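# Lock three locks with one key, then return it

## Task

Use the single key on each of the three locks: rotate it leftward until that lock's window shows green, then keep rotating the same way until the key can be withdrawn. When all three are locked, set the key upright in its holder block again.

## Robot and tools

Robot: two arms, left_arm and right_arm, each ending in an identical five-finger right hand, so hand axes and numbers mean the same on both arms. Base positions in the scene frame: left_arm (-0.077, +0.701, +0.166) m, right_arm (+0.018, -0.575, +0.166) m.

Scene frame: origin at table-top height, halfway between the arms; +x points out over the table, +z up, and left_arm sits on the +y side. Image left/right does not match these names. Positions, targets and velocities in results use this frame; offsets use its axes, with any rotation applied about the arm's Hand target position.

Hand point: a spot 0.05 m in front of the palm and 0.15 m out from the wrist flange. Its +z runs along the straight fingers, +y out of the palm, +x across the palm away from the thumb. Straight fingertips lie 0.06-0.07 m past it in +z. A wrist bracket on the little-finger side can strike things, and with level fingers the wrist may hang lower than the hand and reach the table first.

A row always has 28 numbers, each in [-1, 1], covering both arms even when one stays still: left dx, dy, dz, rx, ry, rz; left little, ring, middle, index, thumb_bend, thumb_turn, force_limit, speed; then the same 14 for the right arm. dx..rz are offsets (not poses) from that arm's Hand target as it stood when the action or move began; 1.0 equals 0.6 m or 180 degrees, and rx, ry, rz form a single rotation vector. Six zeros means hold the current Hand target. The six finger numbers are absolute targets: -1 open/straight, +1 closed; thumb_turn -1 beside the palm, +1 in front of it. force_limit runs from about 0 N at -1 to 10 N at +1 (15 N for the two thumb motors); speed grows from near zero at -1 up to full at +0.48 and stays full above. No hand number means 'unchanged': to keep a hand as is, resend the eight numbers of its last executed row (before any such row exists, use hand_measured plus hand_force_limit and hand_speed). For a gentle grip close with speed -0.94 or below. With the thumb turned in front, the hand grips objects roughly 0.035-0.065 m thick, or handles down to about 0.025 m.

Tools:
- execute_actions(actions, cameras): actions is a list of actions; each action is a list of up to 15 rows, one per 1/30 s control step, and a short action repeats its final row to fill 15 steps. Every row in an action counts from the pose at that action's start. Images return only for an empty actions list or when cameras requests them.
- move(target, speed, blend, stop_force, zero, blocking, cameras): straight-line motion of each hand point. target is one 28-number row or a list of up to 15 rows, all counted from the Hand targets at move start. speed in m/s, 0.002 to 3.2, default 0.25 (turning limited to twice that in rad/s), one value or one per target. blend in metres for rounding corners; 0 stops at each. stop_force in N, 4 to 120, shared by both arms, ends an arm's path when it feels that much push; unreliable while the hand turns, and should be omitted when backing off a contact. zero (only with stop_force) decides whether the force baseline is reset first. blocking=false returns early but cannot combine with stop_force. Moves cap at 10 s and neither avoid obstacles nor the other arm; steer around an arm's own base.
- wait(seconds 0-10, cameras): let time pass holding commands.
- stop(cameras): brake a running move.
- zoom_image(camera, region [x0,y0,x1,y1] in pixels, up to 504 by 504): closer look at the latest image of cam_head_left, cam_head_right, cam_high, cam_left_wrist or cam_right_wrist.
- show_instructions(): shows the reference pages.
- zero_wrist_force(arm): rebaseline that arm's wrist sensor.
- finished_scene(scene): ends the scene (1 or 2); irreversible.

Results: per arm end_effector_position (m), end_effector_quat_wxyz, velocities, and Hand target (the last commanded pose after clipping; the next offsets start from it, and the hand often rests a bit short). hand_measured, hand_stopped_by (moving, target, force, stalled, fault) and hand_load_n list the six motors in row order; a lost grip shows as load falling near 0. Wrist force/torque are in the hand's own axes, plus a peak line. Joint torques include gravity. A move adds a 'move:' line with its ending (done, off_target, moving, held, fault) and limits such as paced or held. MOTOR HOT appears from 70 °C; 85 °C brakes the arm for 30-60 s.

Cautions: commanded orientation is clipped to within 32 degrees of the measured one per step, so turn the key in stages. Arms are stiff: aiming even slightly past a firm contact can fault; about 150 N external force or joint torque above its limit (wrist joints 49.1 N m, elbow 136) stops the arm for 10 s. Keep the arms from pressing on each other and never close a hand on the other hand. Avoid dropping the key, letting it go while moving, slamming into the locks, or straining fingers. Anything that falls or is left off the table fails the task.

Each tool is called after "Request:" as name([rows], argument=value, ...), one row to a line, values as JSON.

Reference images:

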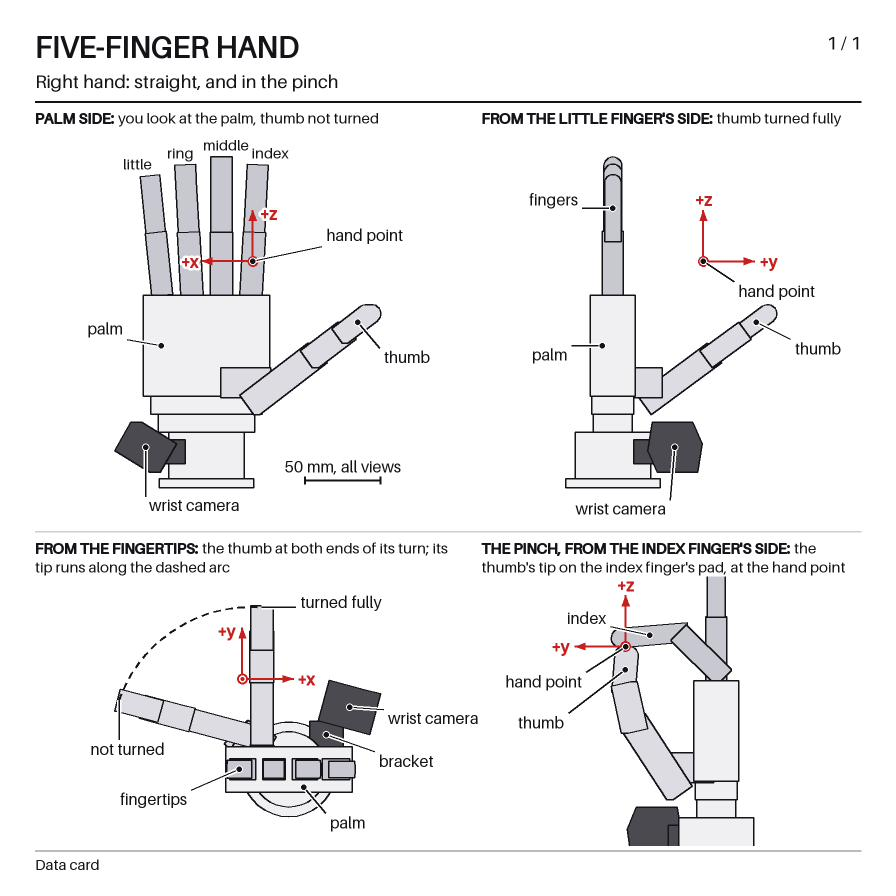

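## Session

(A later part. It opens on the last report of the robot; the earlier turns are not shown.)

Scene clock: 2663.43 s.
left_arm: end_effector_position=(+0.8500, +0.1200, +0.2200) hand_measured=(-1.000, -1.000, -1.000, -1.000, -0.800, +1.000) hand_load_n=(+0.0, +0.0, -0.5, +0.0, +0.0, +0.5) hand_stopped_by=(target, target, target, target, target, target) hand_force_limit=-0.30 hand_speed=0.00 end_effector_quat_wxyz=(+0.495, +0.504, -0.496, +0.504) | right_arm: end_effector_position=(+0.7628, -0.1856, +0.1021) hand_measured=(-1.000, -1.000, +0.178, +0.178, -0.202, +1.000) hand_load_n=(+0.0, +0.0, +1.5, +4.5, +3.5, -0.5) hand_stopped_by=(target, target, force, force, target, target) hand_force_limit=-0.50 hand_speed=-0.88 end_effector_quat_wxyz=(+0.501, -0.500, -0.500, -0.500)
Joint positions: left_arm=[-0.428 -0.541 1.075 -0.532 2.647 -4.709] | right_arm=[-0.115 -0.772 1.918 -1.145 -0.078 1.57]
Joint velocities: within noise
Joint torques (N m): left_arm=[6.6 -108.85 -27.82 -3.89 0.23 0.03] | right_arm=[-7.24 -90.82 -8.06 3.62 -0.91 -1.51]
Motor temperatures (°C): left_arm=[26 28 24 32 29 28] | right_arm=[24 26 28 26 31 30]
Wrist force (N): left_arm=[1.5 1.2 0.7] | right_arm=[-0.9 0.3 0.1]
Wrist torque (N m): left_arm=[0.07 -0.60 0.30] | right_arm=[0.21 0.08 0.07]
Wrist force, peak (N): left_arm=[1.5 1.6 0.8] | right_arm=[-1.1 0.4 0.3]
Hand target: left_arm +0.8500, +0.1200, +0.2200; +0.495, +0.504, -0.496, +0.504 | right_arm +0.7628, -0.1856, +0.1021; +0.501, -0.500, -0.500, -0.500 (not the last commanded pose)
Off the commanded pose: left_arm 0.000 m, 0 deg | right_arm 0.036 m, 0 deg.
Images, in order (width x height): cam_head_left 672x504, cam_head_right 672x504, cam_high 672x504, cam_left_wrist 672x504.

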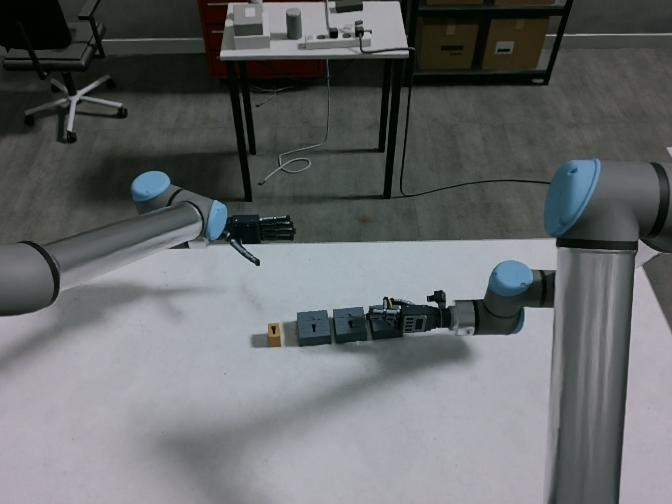

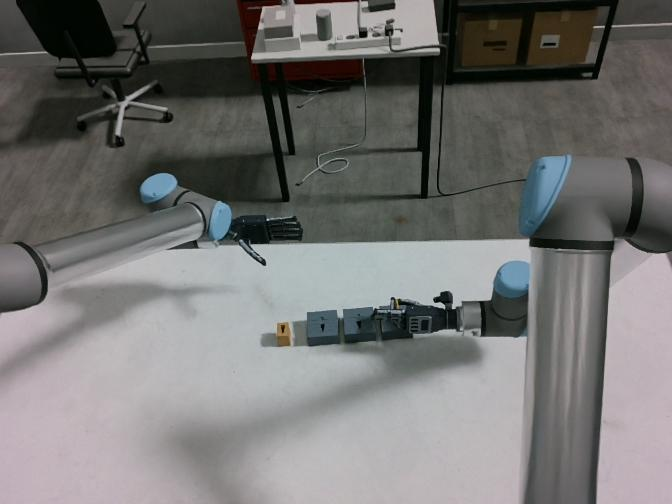

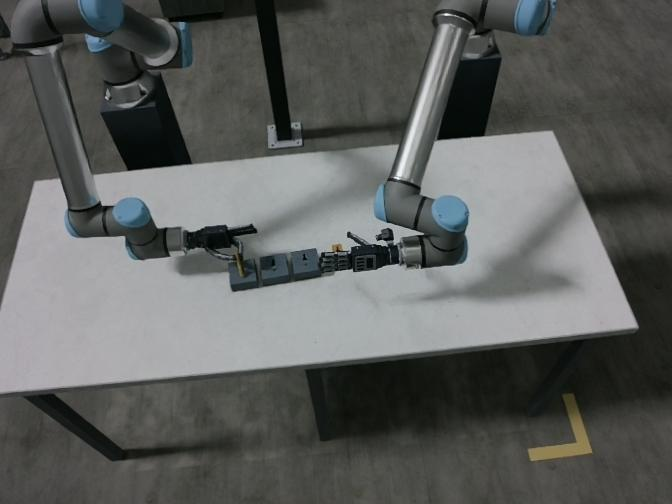

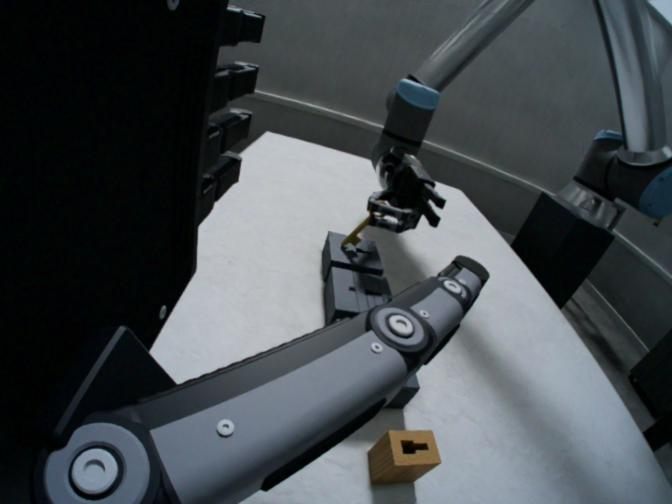

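Request:
move([
  [0,0,0,0,0,0,-1,-1,-1,-1,-0.8,1,-0.3,0,0,0,0.0367,0,0,0,-1,-1,0.7,0.7,-0.2,1,-0.5,-0.88],
  [0,-0.1667,0,0,0,0,-1,-1,-1,-1,-0.8,1,-0.3,0,0.005,-0.0007,0.0367,0,0.15,0,-1,-1,0.7,0.7,-0.2,1,-0.5,-0.88],
], speed=[0.03,0.1], cameras=["cam_right_wrist","cam_left_wrist","cam_head_left","cam_high"])

Request:
zoom_image(camera="cam_left_wrist", region=[300, 180, 440, 320])

Request:
zoom_image(camera="cam_high", region=[200, 200, 330, 310])

Request:
zoom_image(camera="cam_right_wrist", region=[220, 170, 400, 310])

Scene clock: 2752.73 s.
left_arm: end_effector_position=(+0.8500, +0.0200, +0.2200) hand_measured=(-1.000, -1.000, -1.000, -1.000, -0.800, +1.000) hand_load_n=(+0.0, +0.0, +0.0, +0.0, +0.0, +0.0) hand_stopped_by=(target, target, target, target, target, target) hand_force_limit=-0.30 hand_speed=0.00 end_effector_quat_wxyz=(+0.495, +0.504, -0.496, +0.504) | right_arm: end_effector_position=(+0.7658, -0.1860, +0.1242) hand_measured=(-1.000, -1.000, +0.178, +0.178, -0.202, +1.000) hand_load_n=(+0.0, +0.0, +2.0, +4.5, +3.5, -1.0) hand_stopped_by=(target, target, force, force, target, target) hand_force_limit=-0.50 hand_speed=-0.88 end_effector_quat_wxyz=(+0.604, -0.602, -0.369, -0.369)
Joint positions: left_arm=[-0.512 -0.482 0.953 -0.469 2.563 -4.71] | right_arm=[-0.113 -0.82 1.872 -1.023 -0.075 2.014]
Joint torques (N m): left_arm=[-12.34 -105.84 -49.17 3.09 -2.06 2.36] | right_arm=[21.16 -91.52 -10.73 -3.46 3.16 2.3]
Wrist force (N): left_arm=[0.9 1.7 0.5] | right_arm=[-0.8 0.1 0.1]
Wrist torque (N m): left_arm=[0.18 -0.49 0.31] | right_arm=[0.20 0.04 -0.19]
Wrist force, peak (N): left_arm=[1.1 1.9 0.9] | right_arm=[-1.1 0.4 0.4]
Hand target: left_arm +0.8500, +0.0200, +0.2200; +0.495, +0.504, -0.496, +0.504 | right_arm +0.7658, -0.1860, +0.1241; +0.603, -0.602, -0.370, -0.369
Off the commanded pose: left_arm 0.000 m, 0 deg | right_arm 0.000 m, 0 deg.
move: done
Images, in order (width x height): cam_head_left 672x504, cam_high 672x504, cam_left_wrist 672x504, cam_right_wrist 672x504.

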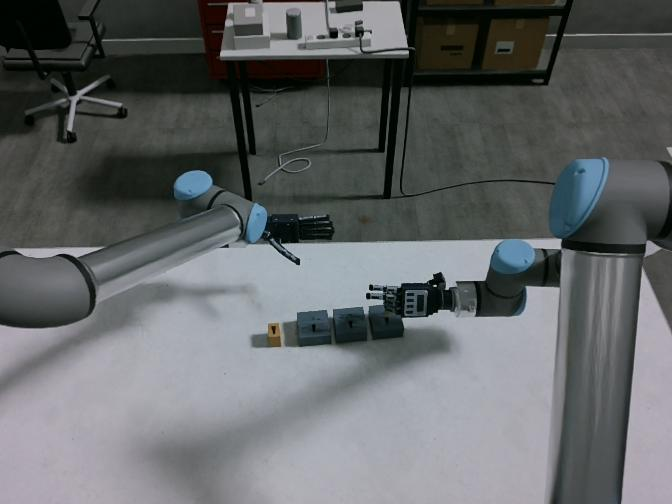

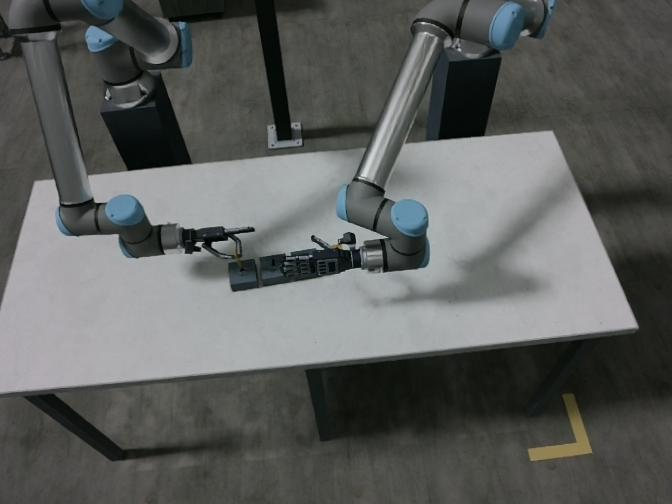

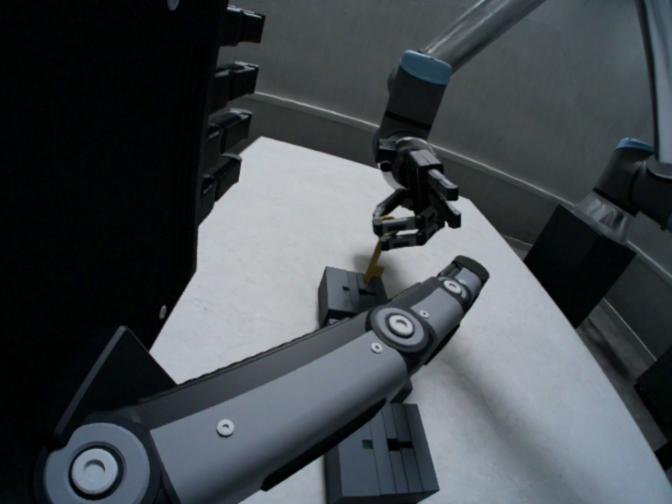

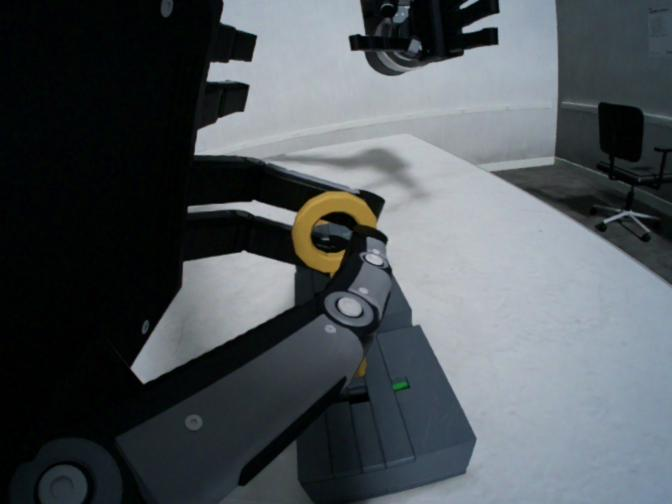

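Scaled by 3.600 from the camera's 672x504 image, which has a finer 960x720 frame.

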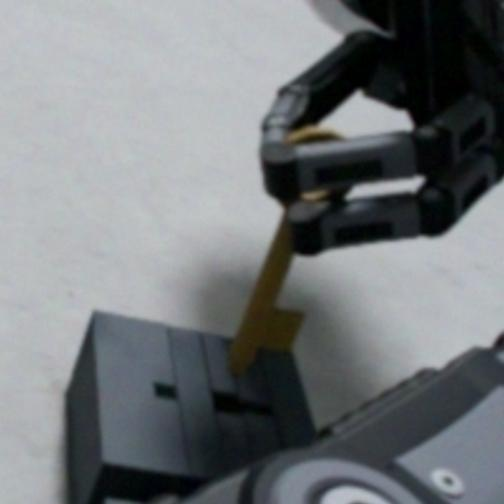

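Scaled by 3.877 from the camera's 672x504 image, which has a finer 960x720 frame.

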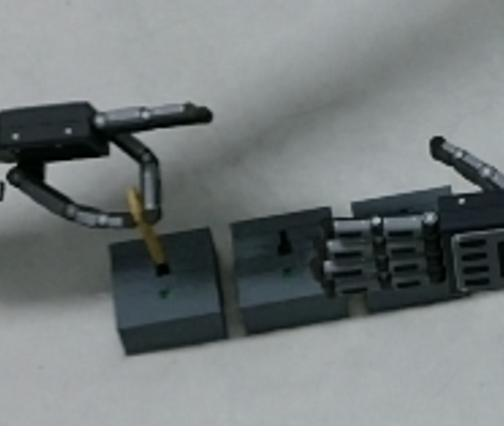

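Scaled by 2.800 from the camera's 672x504 image, which has a finer 960x720 frame.

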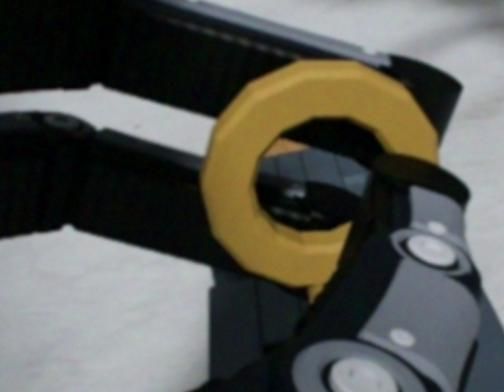

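Request:
move([
  [0,0,0,0,0,0,-1,-1,-1,-1,-0.8,1,-0.3,0,-0.002,0,0,0,-0.05,0,-1,-1,0.7,0.7,-0.2,1,-0.5,-0.88],
], speed=[0.1], cameras=["cam_right_wrist","cam_left_wrist","cam_head_left","cam_head_right","cam_high"])

Request:
zoom_image(camera="cam_left_wrist", region=[330, 200, 430, 300])

Request:
zoom_image(camera="cam_high", region=[220, 230, 280, 300])

Request:
zoom_image(camera="cam_head_right", region=[360, 270, 440, 350])

Scene clock: 2803.13 s.
left_arm: end_effector_position=(+0.8500, +0.0200, +0.2200) hand_measured=(-1.000, -1.000, -1.000, -1.000, -0.800, +1.000) hand_load_n=(+0.0, +0.0, +0.0, +0.0, +0.0, +0.0) hand_stopped_by=(target, target, target, target, target, target) hand_force_limit=-0.30 hand_speed=0.00 end_effector_quat_wxyz=(+0.495, +0.504, -0.496, +0.504) | right_arm: end_effector_position=(+0.7646, -0.1860, +0.1241) hand_measured=(-1.000, -1.000, +0.178, +0.178, -0.202, +1.000) hand_load_n=(+0.0, +0.0, +2.0, +5.0, +3.5, -0.5) hand_stopped_by=(target, target, force, force, target, target) hand_force_limit=-0.50 hand_speed=-0.88 end_effector_quat_wxyz=(+0.572, -0.572, -0.416, -0.415)
Joint positions: left_arm=[-0.512 -0.482 0.953 -0.469 2.563 -4.709] | right_arm=[-0.114 -0.821 1.898 -1.076 -0.076 1.885]
Joint torques (N m): left_arm=[-12.45 -106.5 -49.68 3.12 -1.69 2.42] | right_arm=[-14.8 -69.88 -30.2 3.93 -3.09 -2.54]
Wrist force (N): left_arm=[0.9 1.3 0.8] | right_arm=[-0.9 0.0 0.1]
Wrist torque (N m): left_arm=[0.11 -0.50 0.29] | right_arm=[0.20 0.05 0.06]
Wrist force, peak (N): left_arm=[1.2 1.8 0.8] | right_arm=[-1.0 -0.1 0.5]
Hand target: left_arm +0.8500, +0.0200, +0.2200; +0.495, +0.504, -0.496, +0.504 | right_arm +0.7646, -0.1860, +0.1241; +0.573, -0.572, -0.416, -0.415
Off the commanded pose: left_arm 0.000 m, 0 deg | right_arm 0.000 m, 0 deg.
move: done

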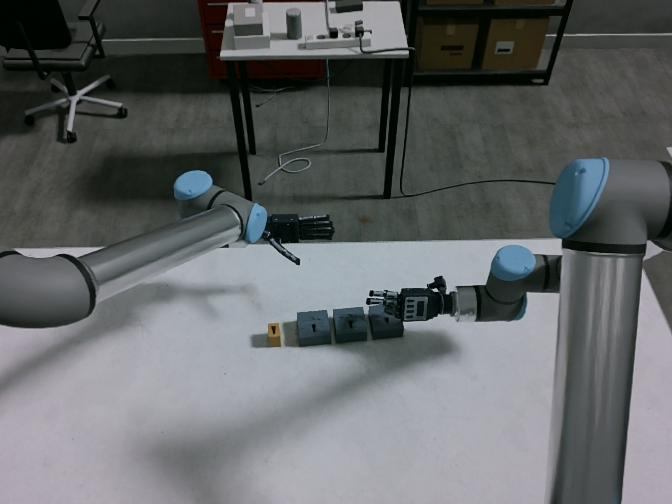

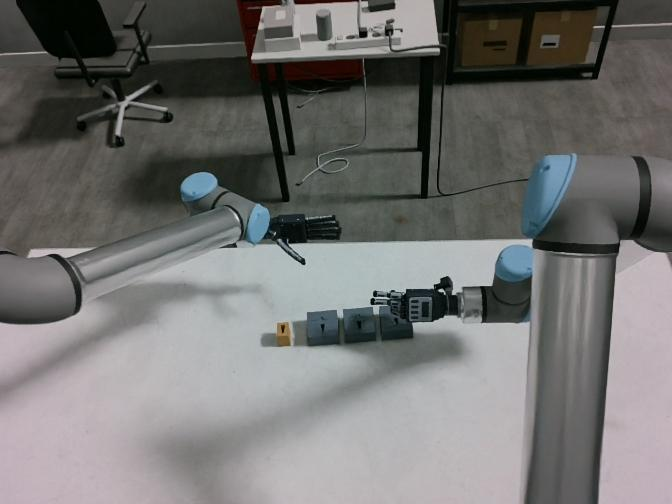

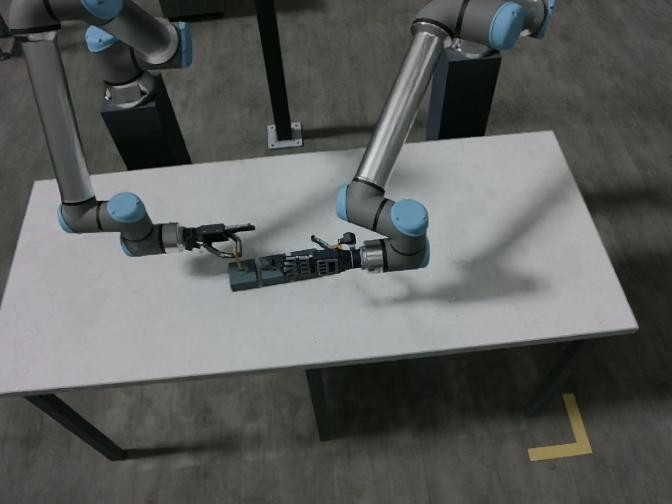

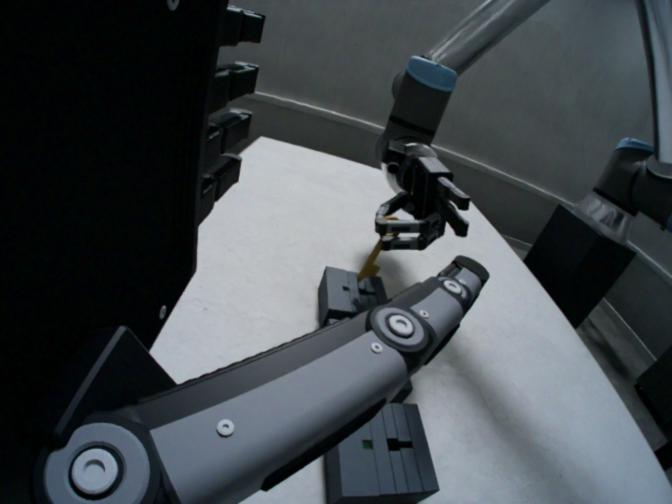

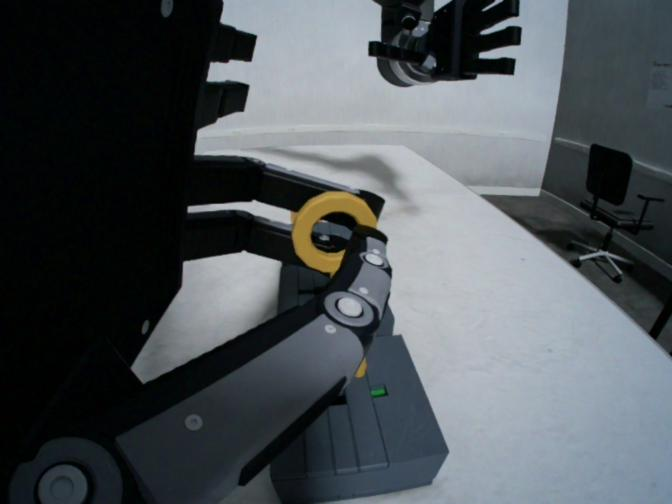

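Scaled by 5.040 from the camera's 672x504 image, which has a finer 960x720 frame.

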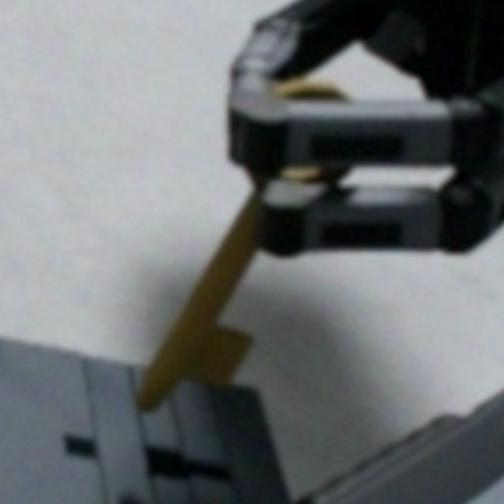

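Scaled by 7.200 from the camera's 672x504 image, which has a finer 960x720 frame.

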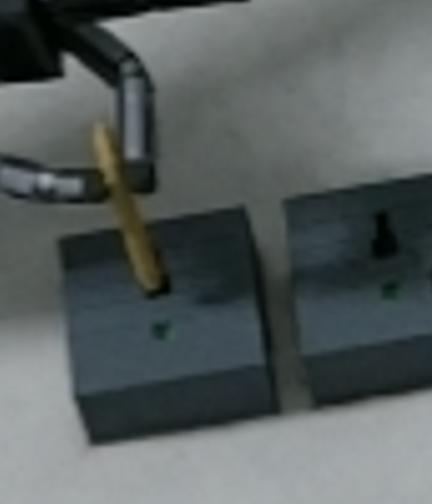

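Scaled by 6.300 from the camera's 672x504 image, which has a finer 960x720 frame.

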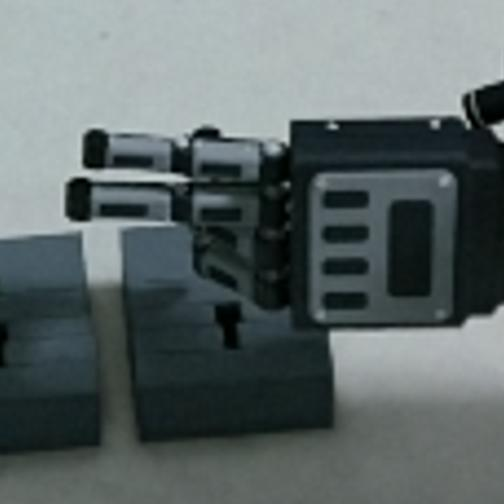

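Request:
move([
  [0,0,0,0,0,0,-1,-1,-1,-1,-0.8,1,-0.3,0,-0.0045,0,-0.0085,0,0.014,0,-1,-1,0.7,0.7,-0.2,1,-0.5,-0.88],
], speed=[0.05], stop_force=4, cameras=["cam_right_wrist","cam_left_wrist","cam_high"])

Request:
zoom_image(camera="cam_left_wrist", region=[340, 210, 420, 300])

Request:
zoom_image(camera="cam_high", region=[220, 230, 280, 300])

Scene clock: 2838.13 s.
left_arm: end_effector_position=(+0.8500, +0.0200, +0.2200) hand_measured=(-1.000, -1.000, -1.000, -1.000, -0.800, +1.000) hand_load_n=(+0.0, +0.0, +0.0, +0.0, +0.0, +0.5) hand_stopped_by=(target, target, target, target, target, target) hand_force_limit=-0.30 hand_speed=0.00 end_effector_quat_wxyz=(+0.495, +0.504, -0.496, +0.504) | right_arm: end_effector_position=(+0.7619, -0.1860, +0.1190) hand_measured=(-1.000, -1.000, +0.178, +0.178, -0.202, +1.000) hand_load_n=(-0.5, +0.0, +2.0, +4.5, +3.5, -1.0) hand_stopped_by=(target, target, force, force, target, target) hand_force_limit=-0.50 hand_speed=-0.88 end_effector_quat_wxyz=(+0.582, -0.581, -0.403, -0.403)
Joint positions: left_arm=[-0.512 -0.482 0.953 -0.469 2.563 -4.709] | right_arm=[-0.114 -0.816 1.896 -1.071 -0.077 1.92]
Joint torques (N m): left_arm=[-12.59 -104.24 -48.94 3.25 -1.32 2.04] | right_arm=[-6.17 -90.75 -10.27 -3.3 -1.41 2.76]
Wrist force (N): left_arm=[0.9 1.6 0.8] | right_arm=[-1.0 0.0 0.3]
Wrist torque (N m): left_arm=[0.15 -0.50 0.31] | right_arm=[0.18 0.06 -0.22]
Wrist force, peak (N): left_arm=[1.1 1.7 1.0] | right_arm=[-1.1 0.0 0.4]
Hand target: left_arm +0.8500, +0.0200, +0.2200; +0.495, +0.504, -0.496, +0.504 | right_arm +0.7619, -0.1860, +0.1190; +0.582, -0.581, -0.403, -0.403
Off the commanded pose: left_arm 0.000 m, 0 deg | right_arm 0.000 m, 0 deg.
move: done
Images, in order (width x height): cam_high 672x504, cam_left_wrist 672x504, cam_right_wrist 672x504.

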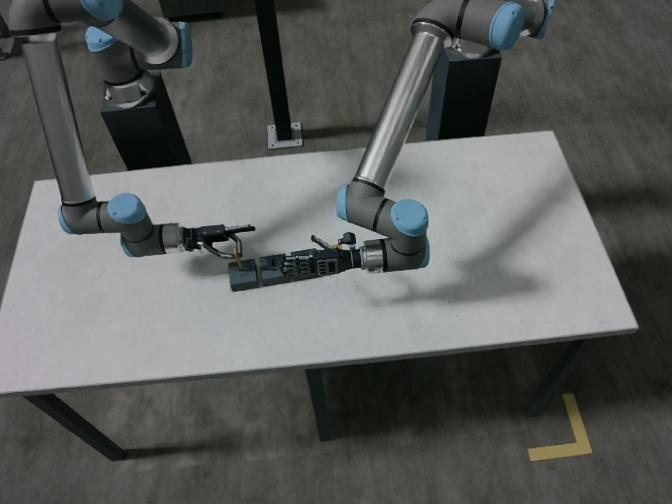

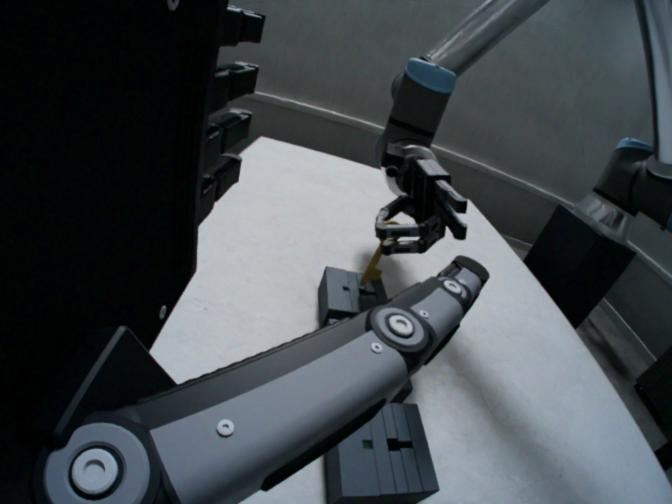

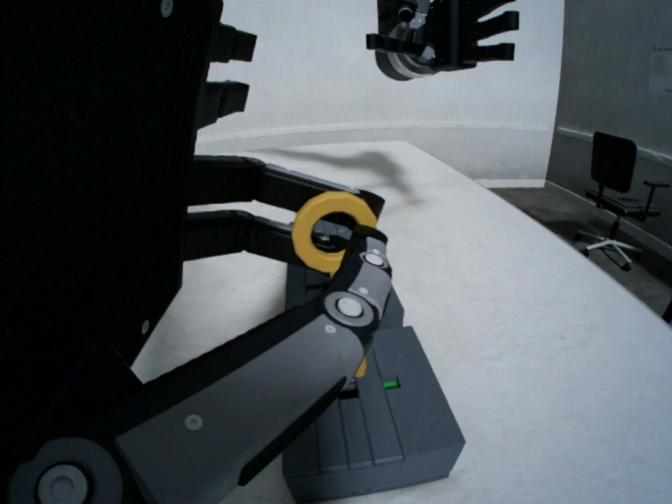

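Scaled by 5.600 from the camera's 672x504 image, which has a finer 960x720 frame.

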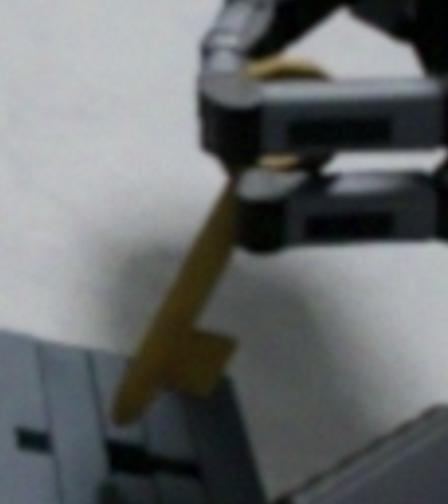

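Scaled by 7.200 from the camera's 672x504 image, which has a finer 960x720 frame.

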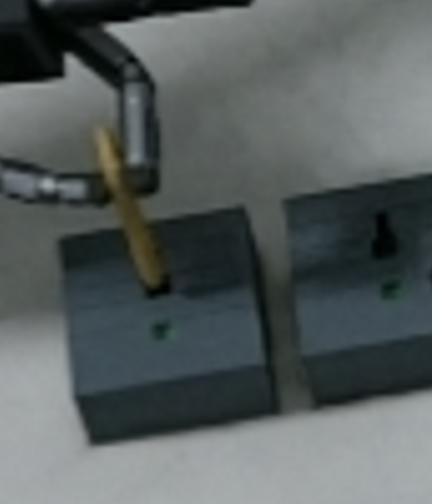

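Request:
move([
  [0,0,0,0,0,0,-1,-1,-1,-1,-0.8,1,-0.3,0,-0.0042,-0.0017,-0.007,0,0.006,0,-1,-1,0.7,0.7,-0.2,1,-0.5,-0.88],
], speed=[0.03], stop_force=4, cameras=["cam_right_wrist","cam_left_wrist","cam_high"])

Request:
zoom_image(camera="cam_left_wrist", region=[340, 220, 410, 300])

Request:
zoom_image(camera="cam_high", region=[220, 230, 280, 300])

Request:
zoom_image(camera="cam_right_wrist", region=[320, 330, 420, 420])

Scene clock: 2915.47 s.
left_arm: end_effector_position=(+0.8500, +0.0200, +0.2200) hand_measured=(-1.000, -1.000, -1.000, -1.000, -0.800, +1.000) hand_load_n=(+0.0, +0.0, +0.0, +0.0, +0.0, +0.0) hand_stopped_by=(target, target, target, target, target, target) hand_force_limit=-0.30 hand_speed=0.00 end_effector_quat_wxyz=(+0.495, +0.504, -0.496, +0.504) | right_arm: end_effector_position=(+0.7594, -0.1870, +0.1148) hand_measured=(-1.000, -1.000, +0.178, +0.178, -0.202, +1.000) hand_load_n=(+0.0, +0.0, +2.0, +4.5, +3.5, -0.5) hand_stopped_by=(target, target, force, force, target, target) hand_force_limit=-0.50 hand_speed=-0.88 end_effector_quat_wxyz=(+0.585, -0.584, -0.398, -0.397)
Joint positions: left_arm=[-0.512 -0.482 0.953 -0.469 2.563 -4.709] | right_arm=[-0.115 -0.812 1.899 -1.077 -0.078 1.939]
Joint torques (N m): left_arm=[-12.24 -105.13 -49.57 3.17 -1.03 1.93] | right_arm=[-14.69 -90.86 -10.11 -3.21 -2.91 2.01]
Wrist force (N): left_arm=[0.9 1.7 0.5] | right_arm=[-0.7 0.1 0.1]
Wrist torque (N m): left_arm=[0.18 -0.49 0.30] | right_arm=[0.21 0.03 -0.21]
Wrist force, peak (N): left_arm=[1.2 1.8 0.8] | right_arm=[-1.2 -0.1 0.2]
Hand target: left_arm +0.8500, +0.0200, +0.2200; +0.495, +0.504, -0.496, +0.504 | right_arm +0.7594, -0.1870, +0.1148; +0.585, -0.584, -0.398, -0.397
Off the commanded pose: left_arm 0.000 m, 0 deg | right_arm 0.000 m, 0 deg.
move: done
Images, in order (width x height): cam_high 672x504, cam_left_wrist 672x504, cam_right_wrist 672x504.

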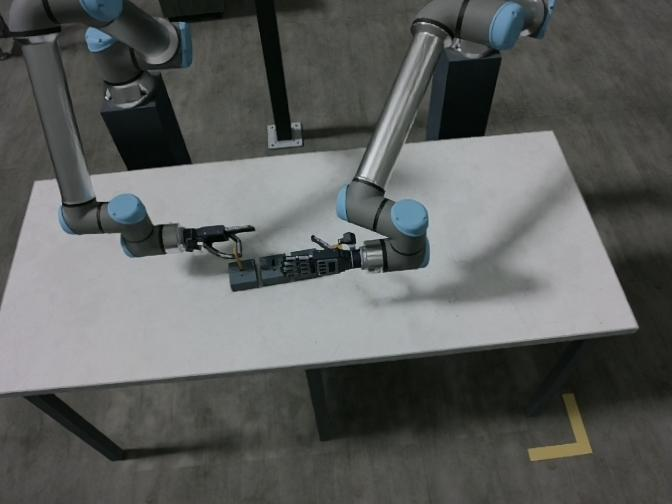

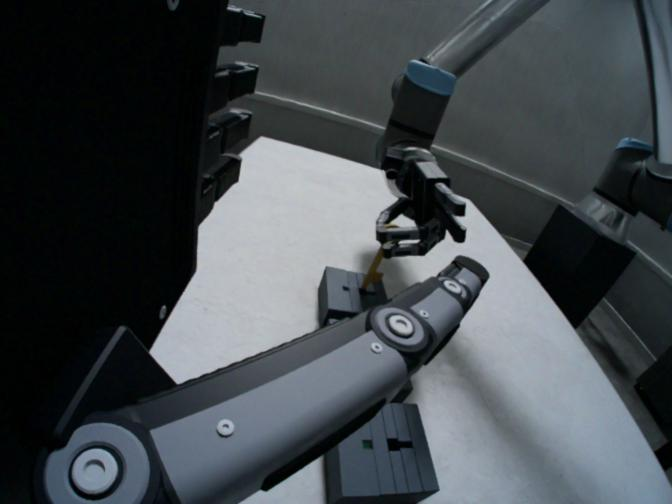

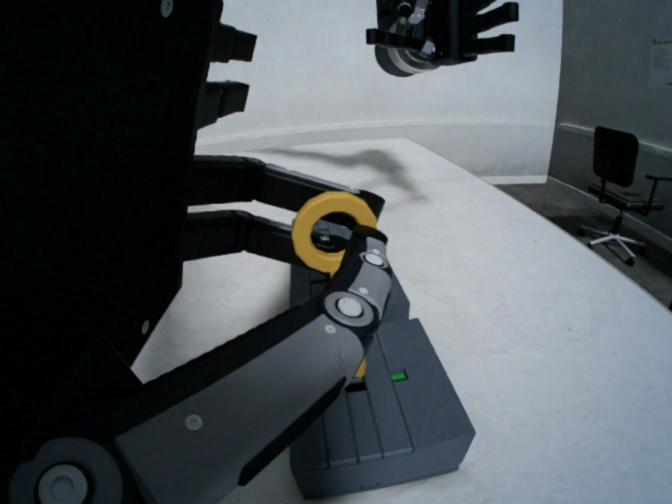

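Scaled by 6.300 from the camera's 672x504 image, which has a finer 960x720 frame.

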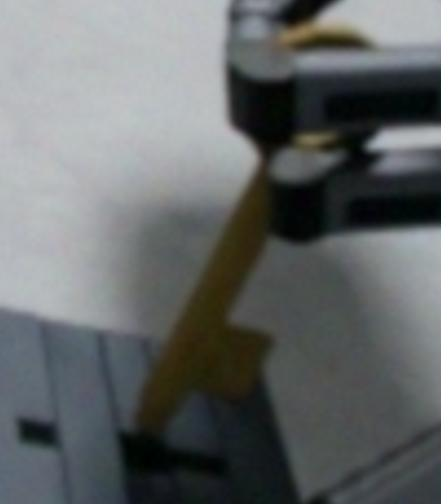

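Scaled by 7.200 from the camera's 672x504 image, which has a finer 960x720 frame.

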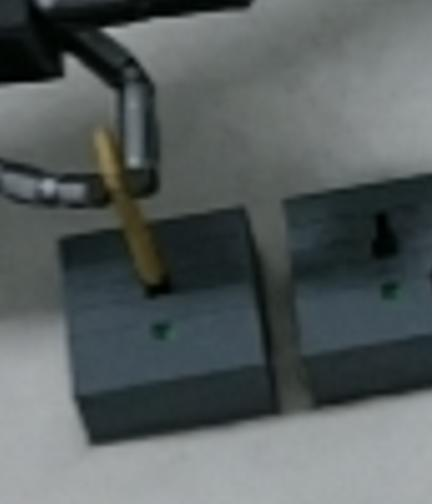

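Scaled by 5.040 from the camera's 672x504 image, which has a finer 960x720 frame.

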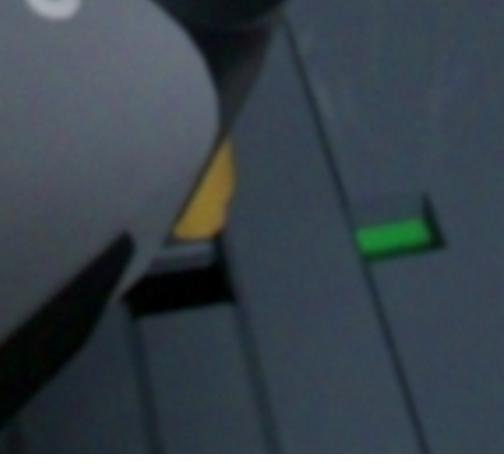

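Request:
move([
  [0,0,0,0,0,0,-1,-1,-1,-1,-0.8,1,-0.3,0,0,0,-0.0167,0,0,0,-1,-1,0.7,0.7,-0.2,1,-0.5,-0.88],
], speed=[0.015], stop_force=4, cameras=["cam_right_wrist","cam_left_wrist"])

Request:
zoom_image(camera="cam_left_wrist", region=[340, 220, 410, 300])

Request:
zoom_image(camera="cam_right_wrist", region=[320, 330, 420, 420])

Scene clock: 2932.50 s.
left_arm: end_effector_position=(+0.8500, +0.0200, +0.2200) hand_measured=(-1.000, -1.000, -1.000, -1.000, -0.800, +1.000) hand_load_n=(+0.0, +0.0, +0.0, +0.0, +0.0, +0.0) hand_stopped_by=(target, target, target, target, target, target) hand_force_limit=-0.30 hand_speed=0.00 end_effector_quat_wxyz=(+0.495, +0.504, -0.496, +0.504) | right_arm: end_effector_position=(+0.7594, -0.1870, +0.1048) hand_measured=(-1.000, -1.000, +0.178, +0.178, -0.202, +1.000) hand_load_n=(+0.0, +0.0, +1.5, +4.5, +3.5, -1.0) hand_stopped_by=(target, target, force, force, target, target) hand_force_limit=-0.50 hand_speed=-0.88 end_effector_quat_wxyz=(+0.585, -0.584, -0.398, -0.397)
Joint positions: left_arm=[-0.512 -0.482 0.953 -0.469 2.563 -4.709] | right_arm=[-0.115 -0.797 1.897 -1.091 -0.078 1.939]
Joint torques (N m): left_arm=[-13.21 -105.36 -49.46 3.17 -0.58 2.21] | right_arm=[-8.95 -82.3 -9.69 -3.23 -1.51 2.58]
Wrist force (N): left_arm=[0.7 1.5 0.7] | right_arm=[-0.8 0.1 0.4]
Wrist torque (N m): left_arm=[0.14 -0.47 0.30] | right_arm=[0.21 0.03 -0.20]
Wrist force, peak (N): left_arm=[1.1 2.0 0.9] | right_arm=[-1.0 0.2 0.7]
Hand target: left_arm +0.8500, +0.0200, +0.2200; +0.495, +0.504, -0.496, +0.504 | right_arm +0.7594, -0.1870, +0.1048; +0.585, -0.584, -0.398, -0.397
Off the commanded pose: left_arm 0.000 m, 0 deg | right_arm 0.000 m, 0 deg.
move: done
Images, in order (width x height): cam_left_wrist 672x504, cam_right_wrist 672x504.

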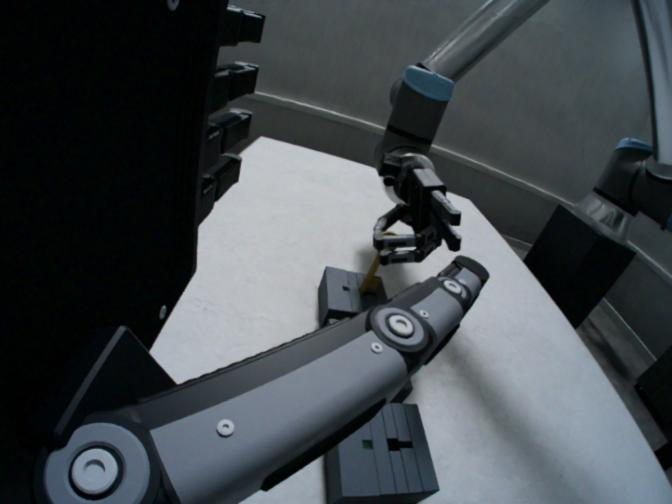

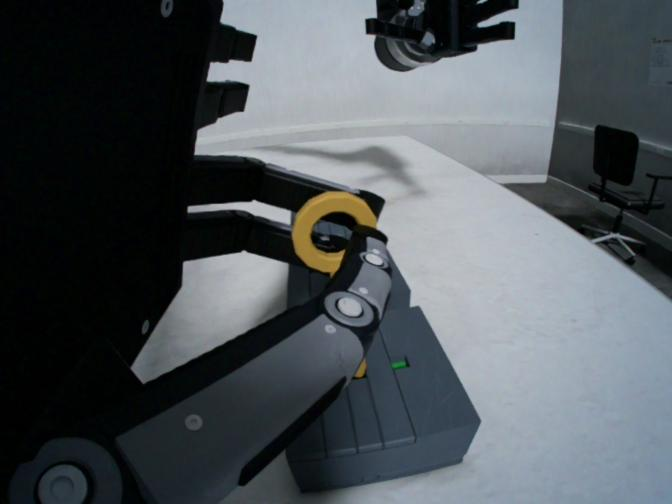

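Scaled by 6.300 from the camera's 672x504 image, which has a finer 960x720 frame.

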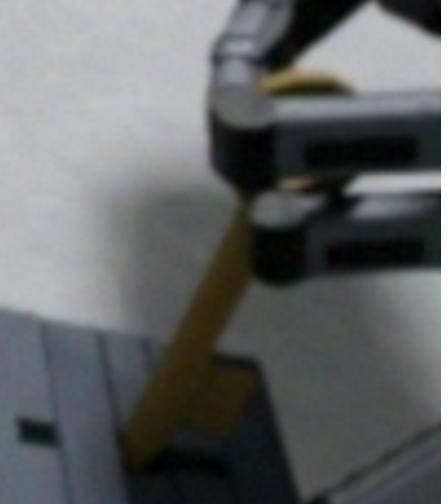

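Scaled by 5.040 from the camera's 672x504 image, which has a finer 960x720 frame.

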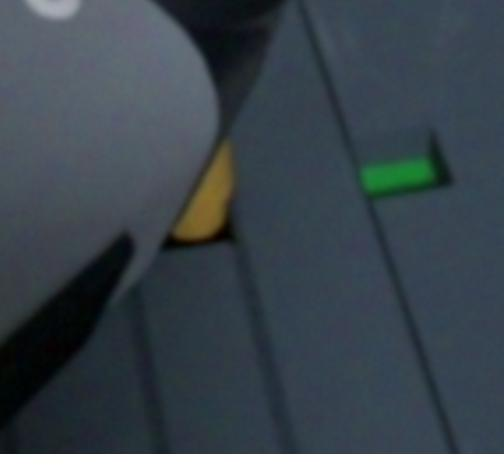

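Request:
move([
  [0,0,0,0,0,0,-1,-1,-1,-1,-0.8,1,-0.3,0,0,0,-0.025,0,0,0,-1,-1,0.7,0.7,-0.2,1,-0.5,-0.88],
], speed=[0.015], stop_force=4, cameras=["cam_right_wrist","cam_left_wrist"])

Request:
zoom_image(camera="cam_left_wrist", region=[340, 220, 410, 300])

Request:
zoom_image(camera="cam_right_wrist", region=[320, 330, 420, 420])

Scene clock: 2942.80 s.
left_arm: end_effector_position=(+0.8500, +0.0200, +0.2200) hand_measured=(-1.000, -1.000, -1.000, -1.000, -0.800, +1.000) hand_load_n=(+0.0, +0.0, +0.0, +0.0, +0.0, +0.0) hand_stopped_by=(target, target, target, target, target, target) hand_force_limit=-0.30 hand_speed=0.00 end_effector_quat_wxyz=(+0.495, +0.504, -0.496, +0.504) | right_arm: end_effector_position=(+0.7594, -0.1870, +0.0898) hand_measured=(-1.000, -1.000, +0.178, +0.178, -0.202, +1.000) hand_load_n=(+0.0, +0.0, +0.0, +7.5, +4.0, +0.0) hand_stopped_by=(target, target, force, force, target, target) hand_force_limit=-0.50 hand_speed=-0.88 end_effector_quat_wxyz=(+0.585, -0.584, -0.398, -0.397)
Joint positions: left_arm=[-0.512 -0.482 0.953 -0.469 2.563 -4.709] | right_arm=[-0.115 -0.774 1.894 -1.111 -0.078 1.939]
Joint torques (N m): left_arm=[-13.17 -105.54 -49.21 2.9 -0.01 1.86] | right_arm=[7.05 -83.19 -8.62 -3.35 -0.03 2.54]
Wrist force (N): left_arm=[1.0 1.4 0.7] | right_arm=[0.3 -0.3 1.4]
Wrist torque (N m): left_arm=[0.13 -0.50 0.30] | right_arm=[0.20 0.02 -0.18]
Wrist force, peak (N): left_arm=[1.3 1.8 0.6] | right_arm=[-0.5 -0.3 1.7]
Hand target: left_arm +0.8500, +0.0200, +0.2200; +0.495, +0.504, -0.496, +0.504 | right_arm +0.7594, -0.1870, +0.0898; +0.585, -0.584, -0.398, -0.397
Off the commanded pose: left_arm 0.000 m, 0 deg | right_arm 0.000 m, 0 deg.
move: done
Images, in order (width x height): cam_left_wrist 672x504, cam_right_wrist 672x504.

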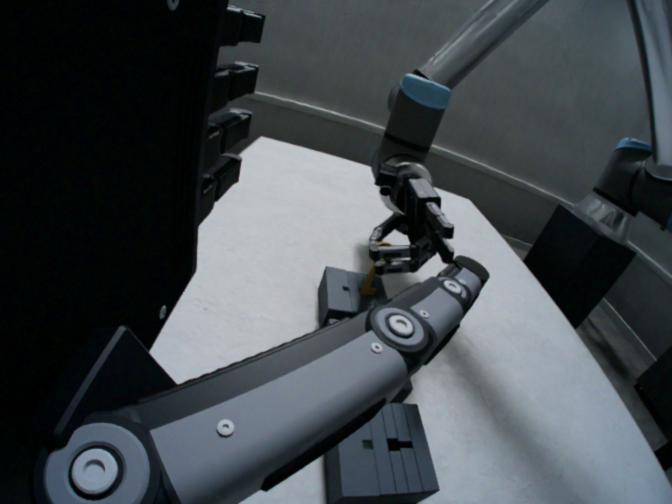

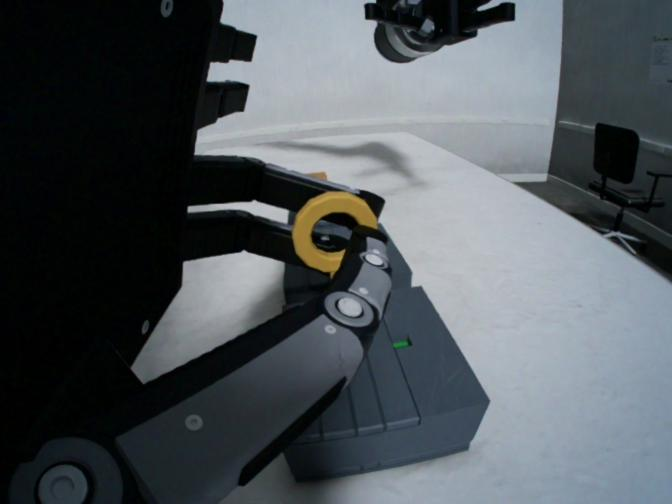

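Scaled by 6.300 from the camera's 672x504 image, which has a finer 960x720 frame.

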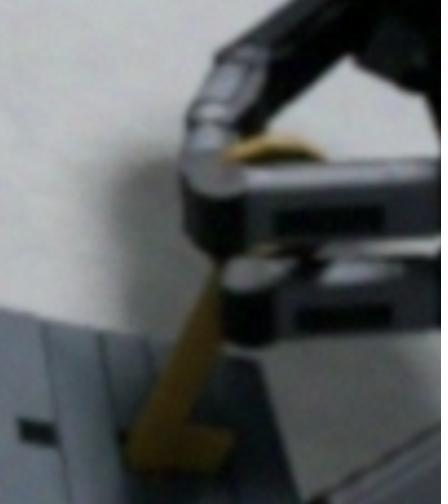

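Scaled by 5.040 from the camera's 672x504 image, which has a finer 960x720 frame.

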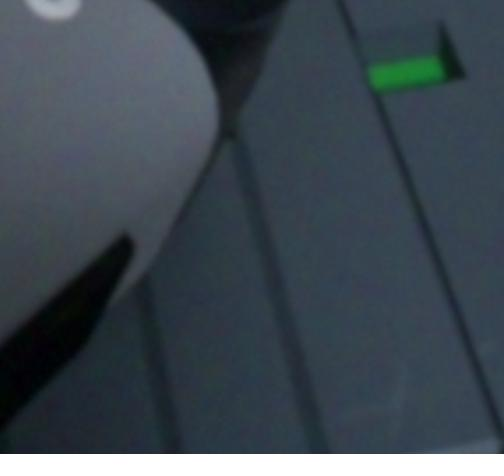

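Request:
move([
  [0,0,0,0,0,0,-1,-1,-1,-1,-0.8,1,-0.3,0,0,0.0002,-0.0367,0,0,0,-1,-1,0.7,0.7,-0.2,1,-0.5,-0.88],
], speed=[0.015], stop_force=5, cameras=["cam_right_wrist","cam_left_wrist"])

Request:
zoom_image(camera="cam_left_wrist", region=[340, 220, 410, 300])

Scene clock: 2957.10 s.
left_arm: end_effector_position=(+0.8500, +0.0200, +0.2200) hand_measured=(-1.000, -1.000, -1.000, -1.000, -0.800, +1.000) hand_load_n=(+0.0, +0.0, +0.0, +0.0, +0.0, +0.0) hand_stopped_by=(target, target, target, target, target, target) hand_force_limit=-0.30 hand_speed=0.00 end_effector_quat_wxyz=(+0.495, +0.504, -0.496, +0.504) | right_arm: end_effector_position=(+0.7594, -0.1869, +0.0711) hand_measured=(-1.000, -1.000, +0.178, +0.178, -0.200, +1.000) hand_load_n=(+0.0, +0.0, +1.0, +10.0, +2.5, +1.5) hand_stopped_by=(target, target, force, force, target, target) hand_force_limit=-0.50 hand_speed=-0.88 end_effector_quat_wxyz=(+0.585, -0.584, -0.398, -0.397)
Joint positions: left_arm=[-0.512 -0.482 0.953 -0.469 2.563 -4.709] | right_arm=[-0.115 -0.745 1.888 -1.133 -0.078 1.938]
Joint torques (N m): left_arm=[-14.64 -106.71 -49.13 2.82 0.16 1.62] | right_arm=[10.42 -95.12 -8.41 3.62 2.06 1.23]
Wrist force (N): left_arm=[0.9 1.5 0.7] | right_arm=[-4.3 1.9 5.5]
Wrist torque (N m): left_arm=[0.13 -0.50 0.31] | right_arm=[0.24 -0.01 0.12]
Wrist force, peak (N): left_arm=[1.0 1.9 0.8] | right_arm=[5.4 -3.7 4.3]
Hand target: left_arm +0.8500, +0.0200, +0.2200; +0.495, +0.504, -0.496, +0.504 | right_arm +0.7594, -0.1869, +0.0711; +0.585, -0.584, -0.398, -0.397 (not the last commanded pose)
Off the commanded pose: left_arm 0.000 m, 0 deg | right_arm 0.003 m, 0 deg.
move: contact (right_arm)
Images, in order (width x height): cam_left_wrist 672x504, cam_right_wrist 672x504.

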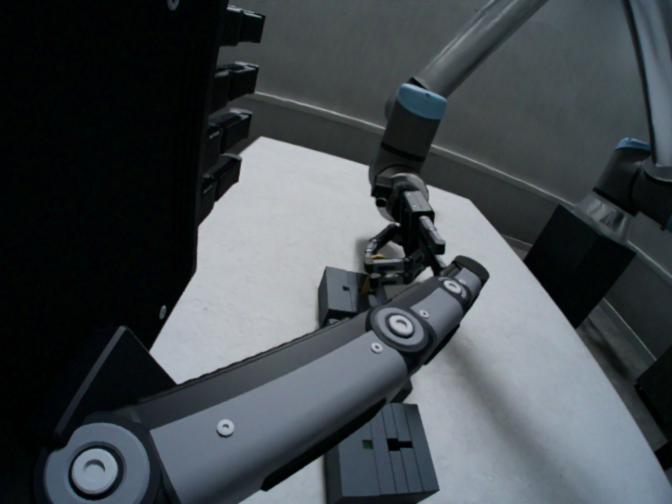

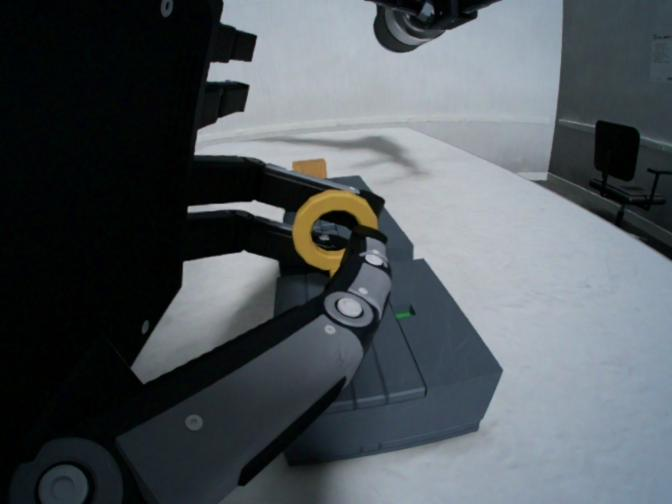

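Scaled by 6.300 from the camera's 672x504 image, which has a finer 960x720 frame.

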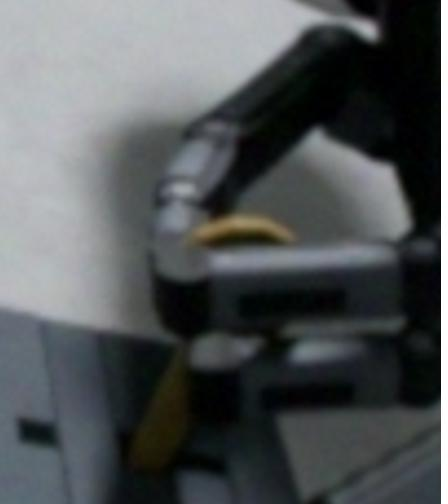

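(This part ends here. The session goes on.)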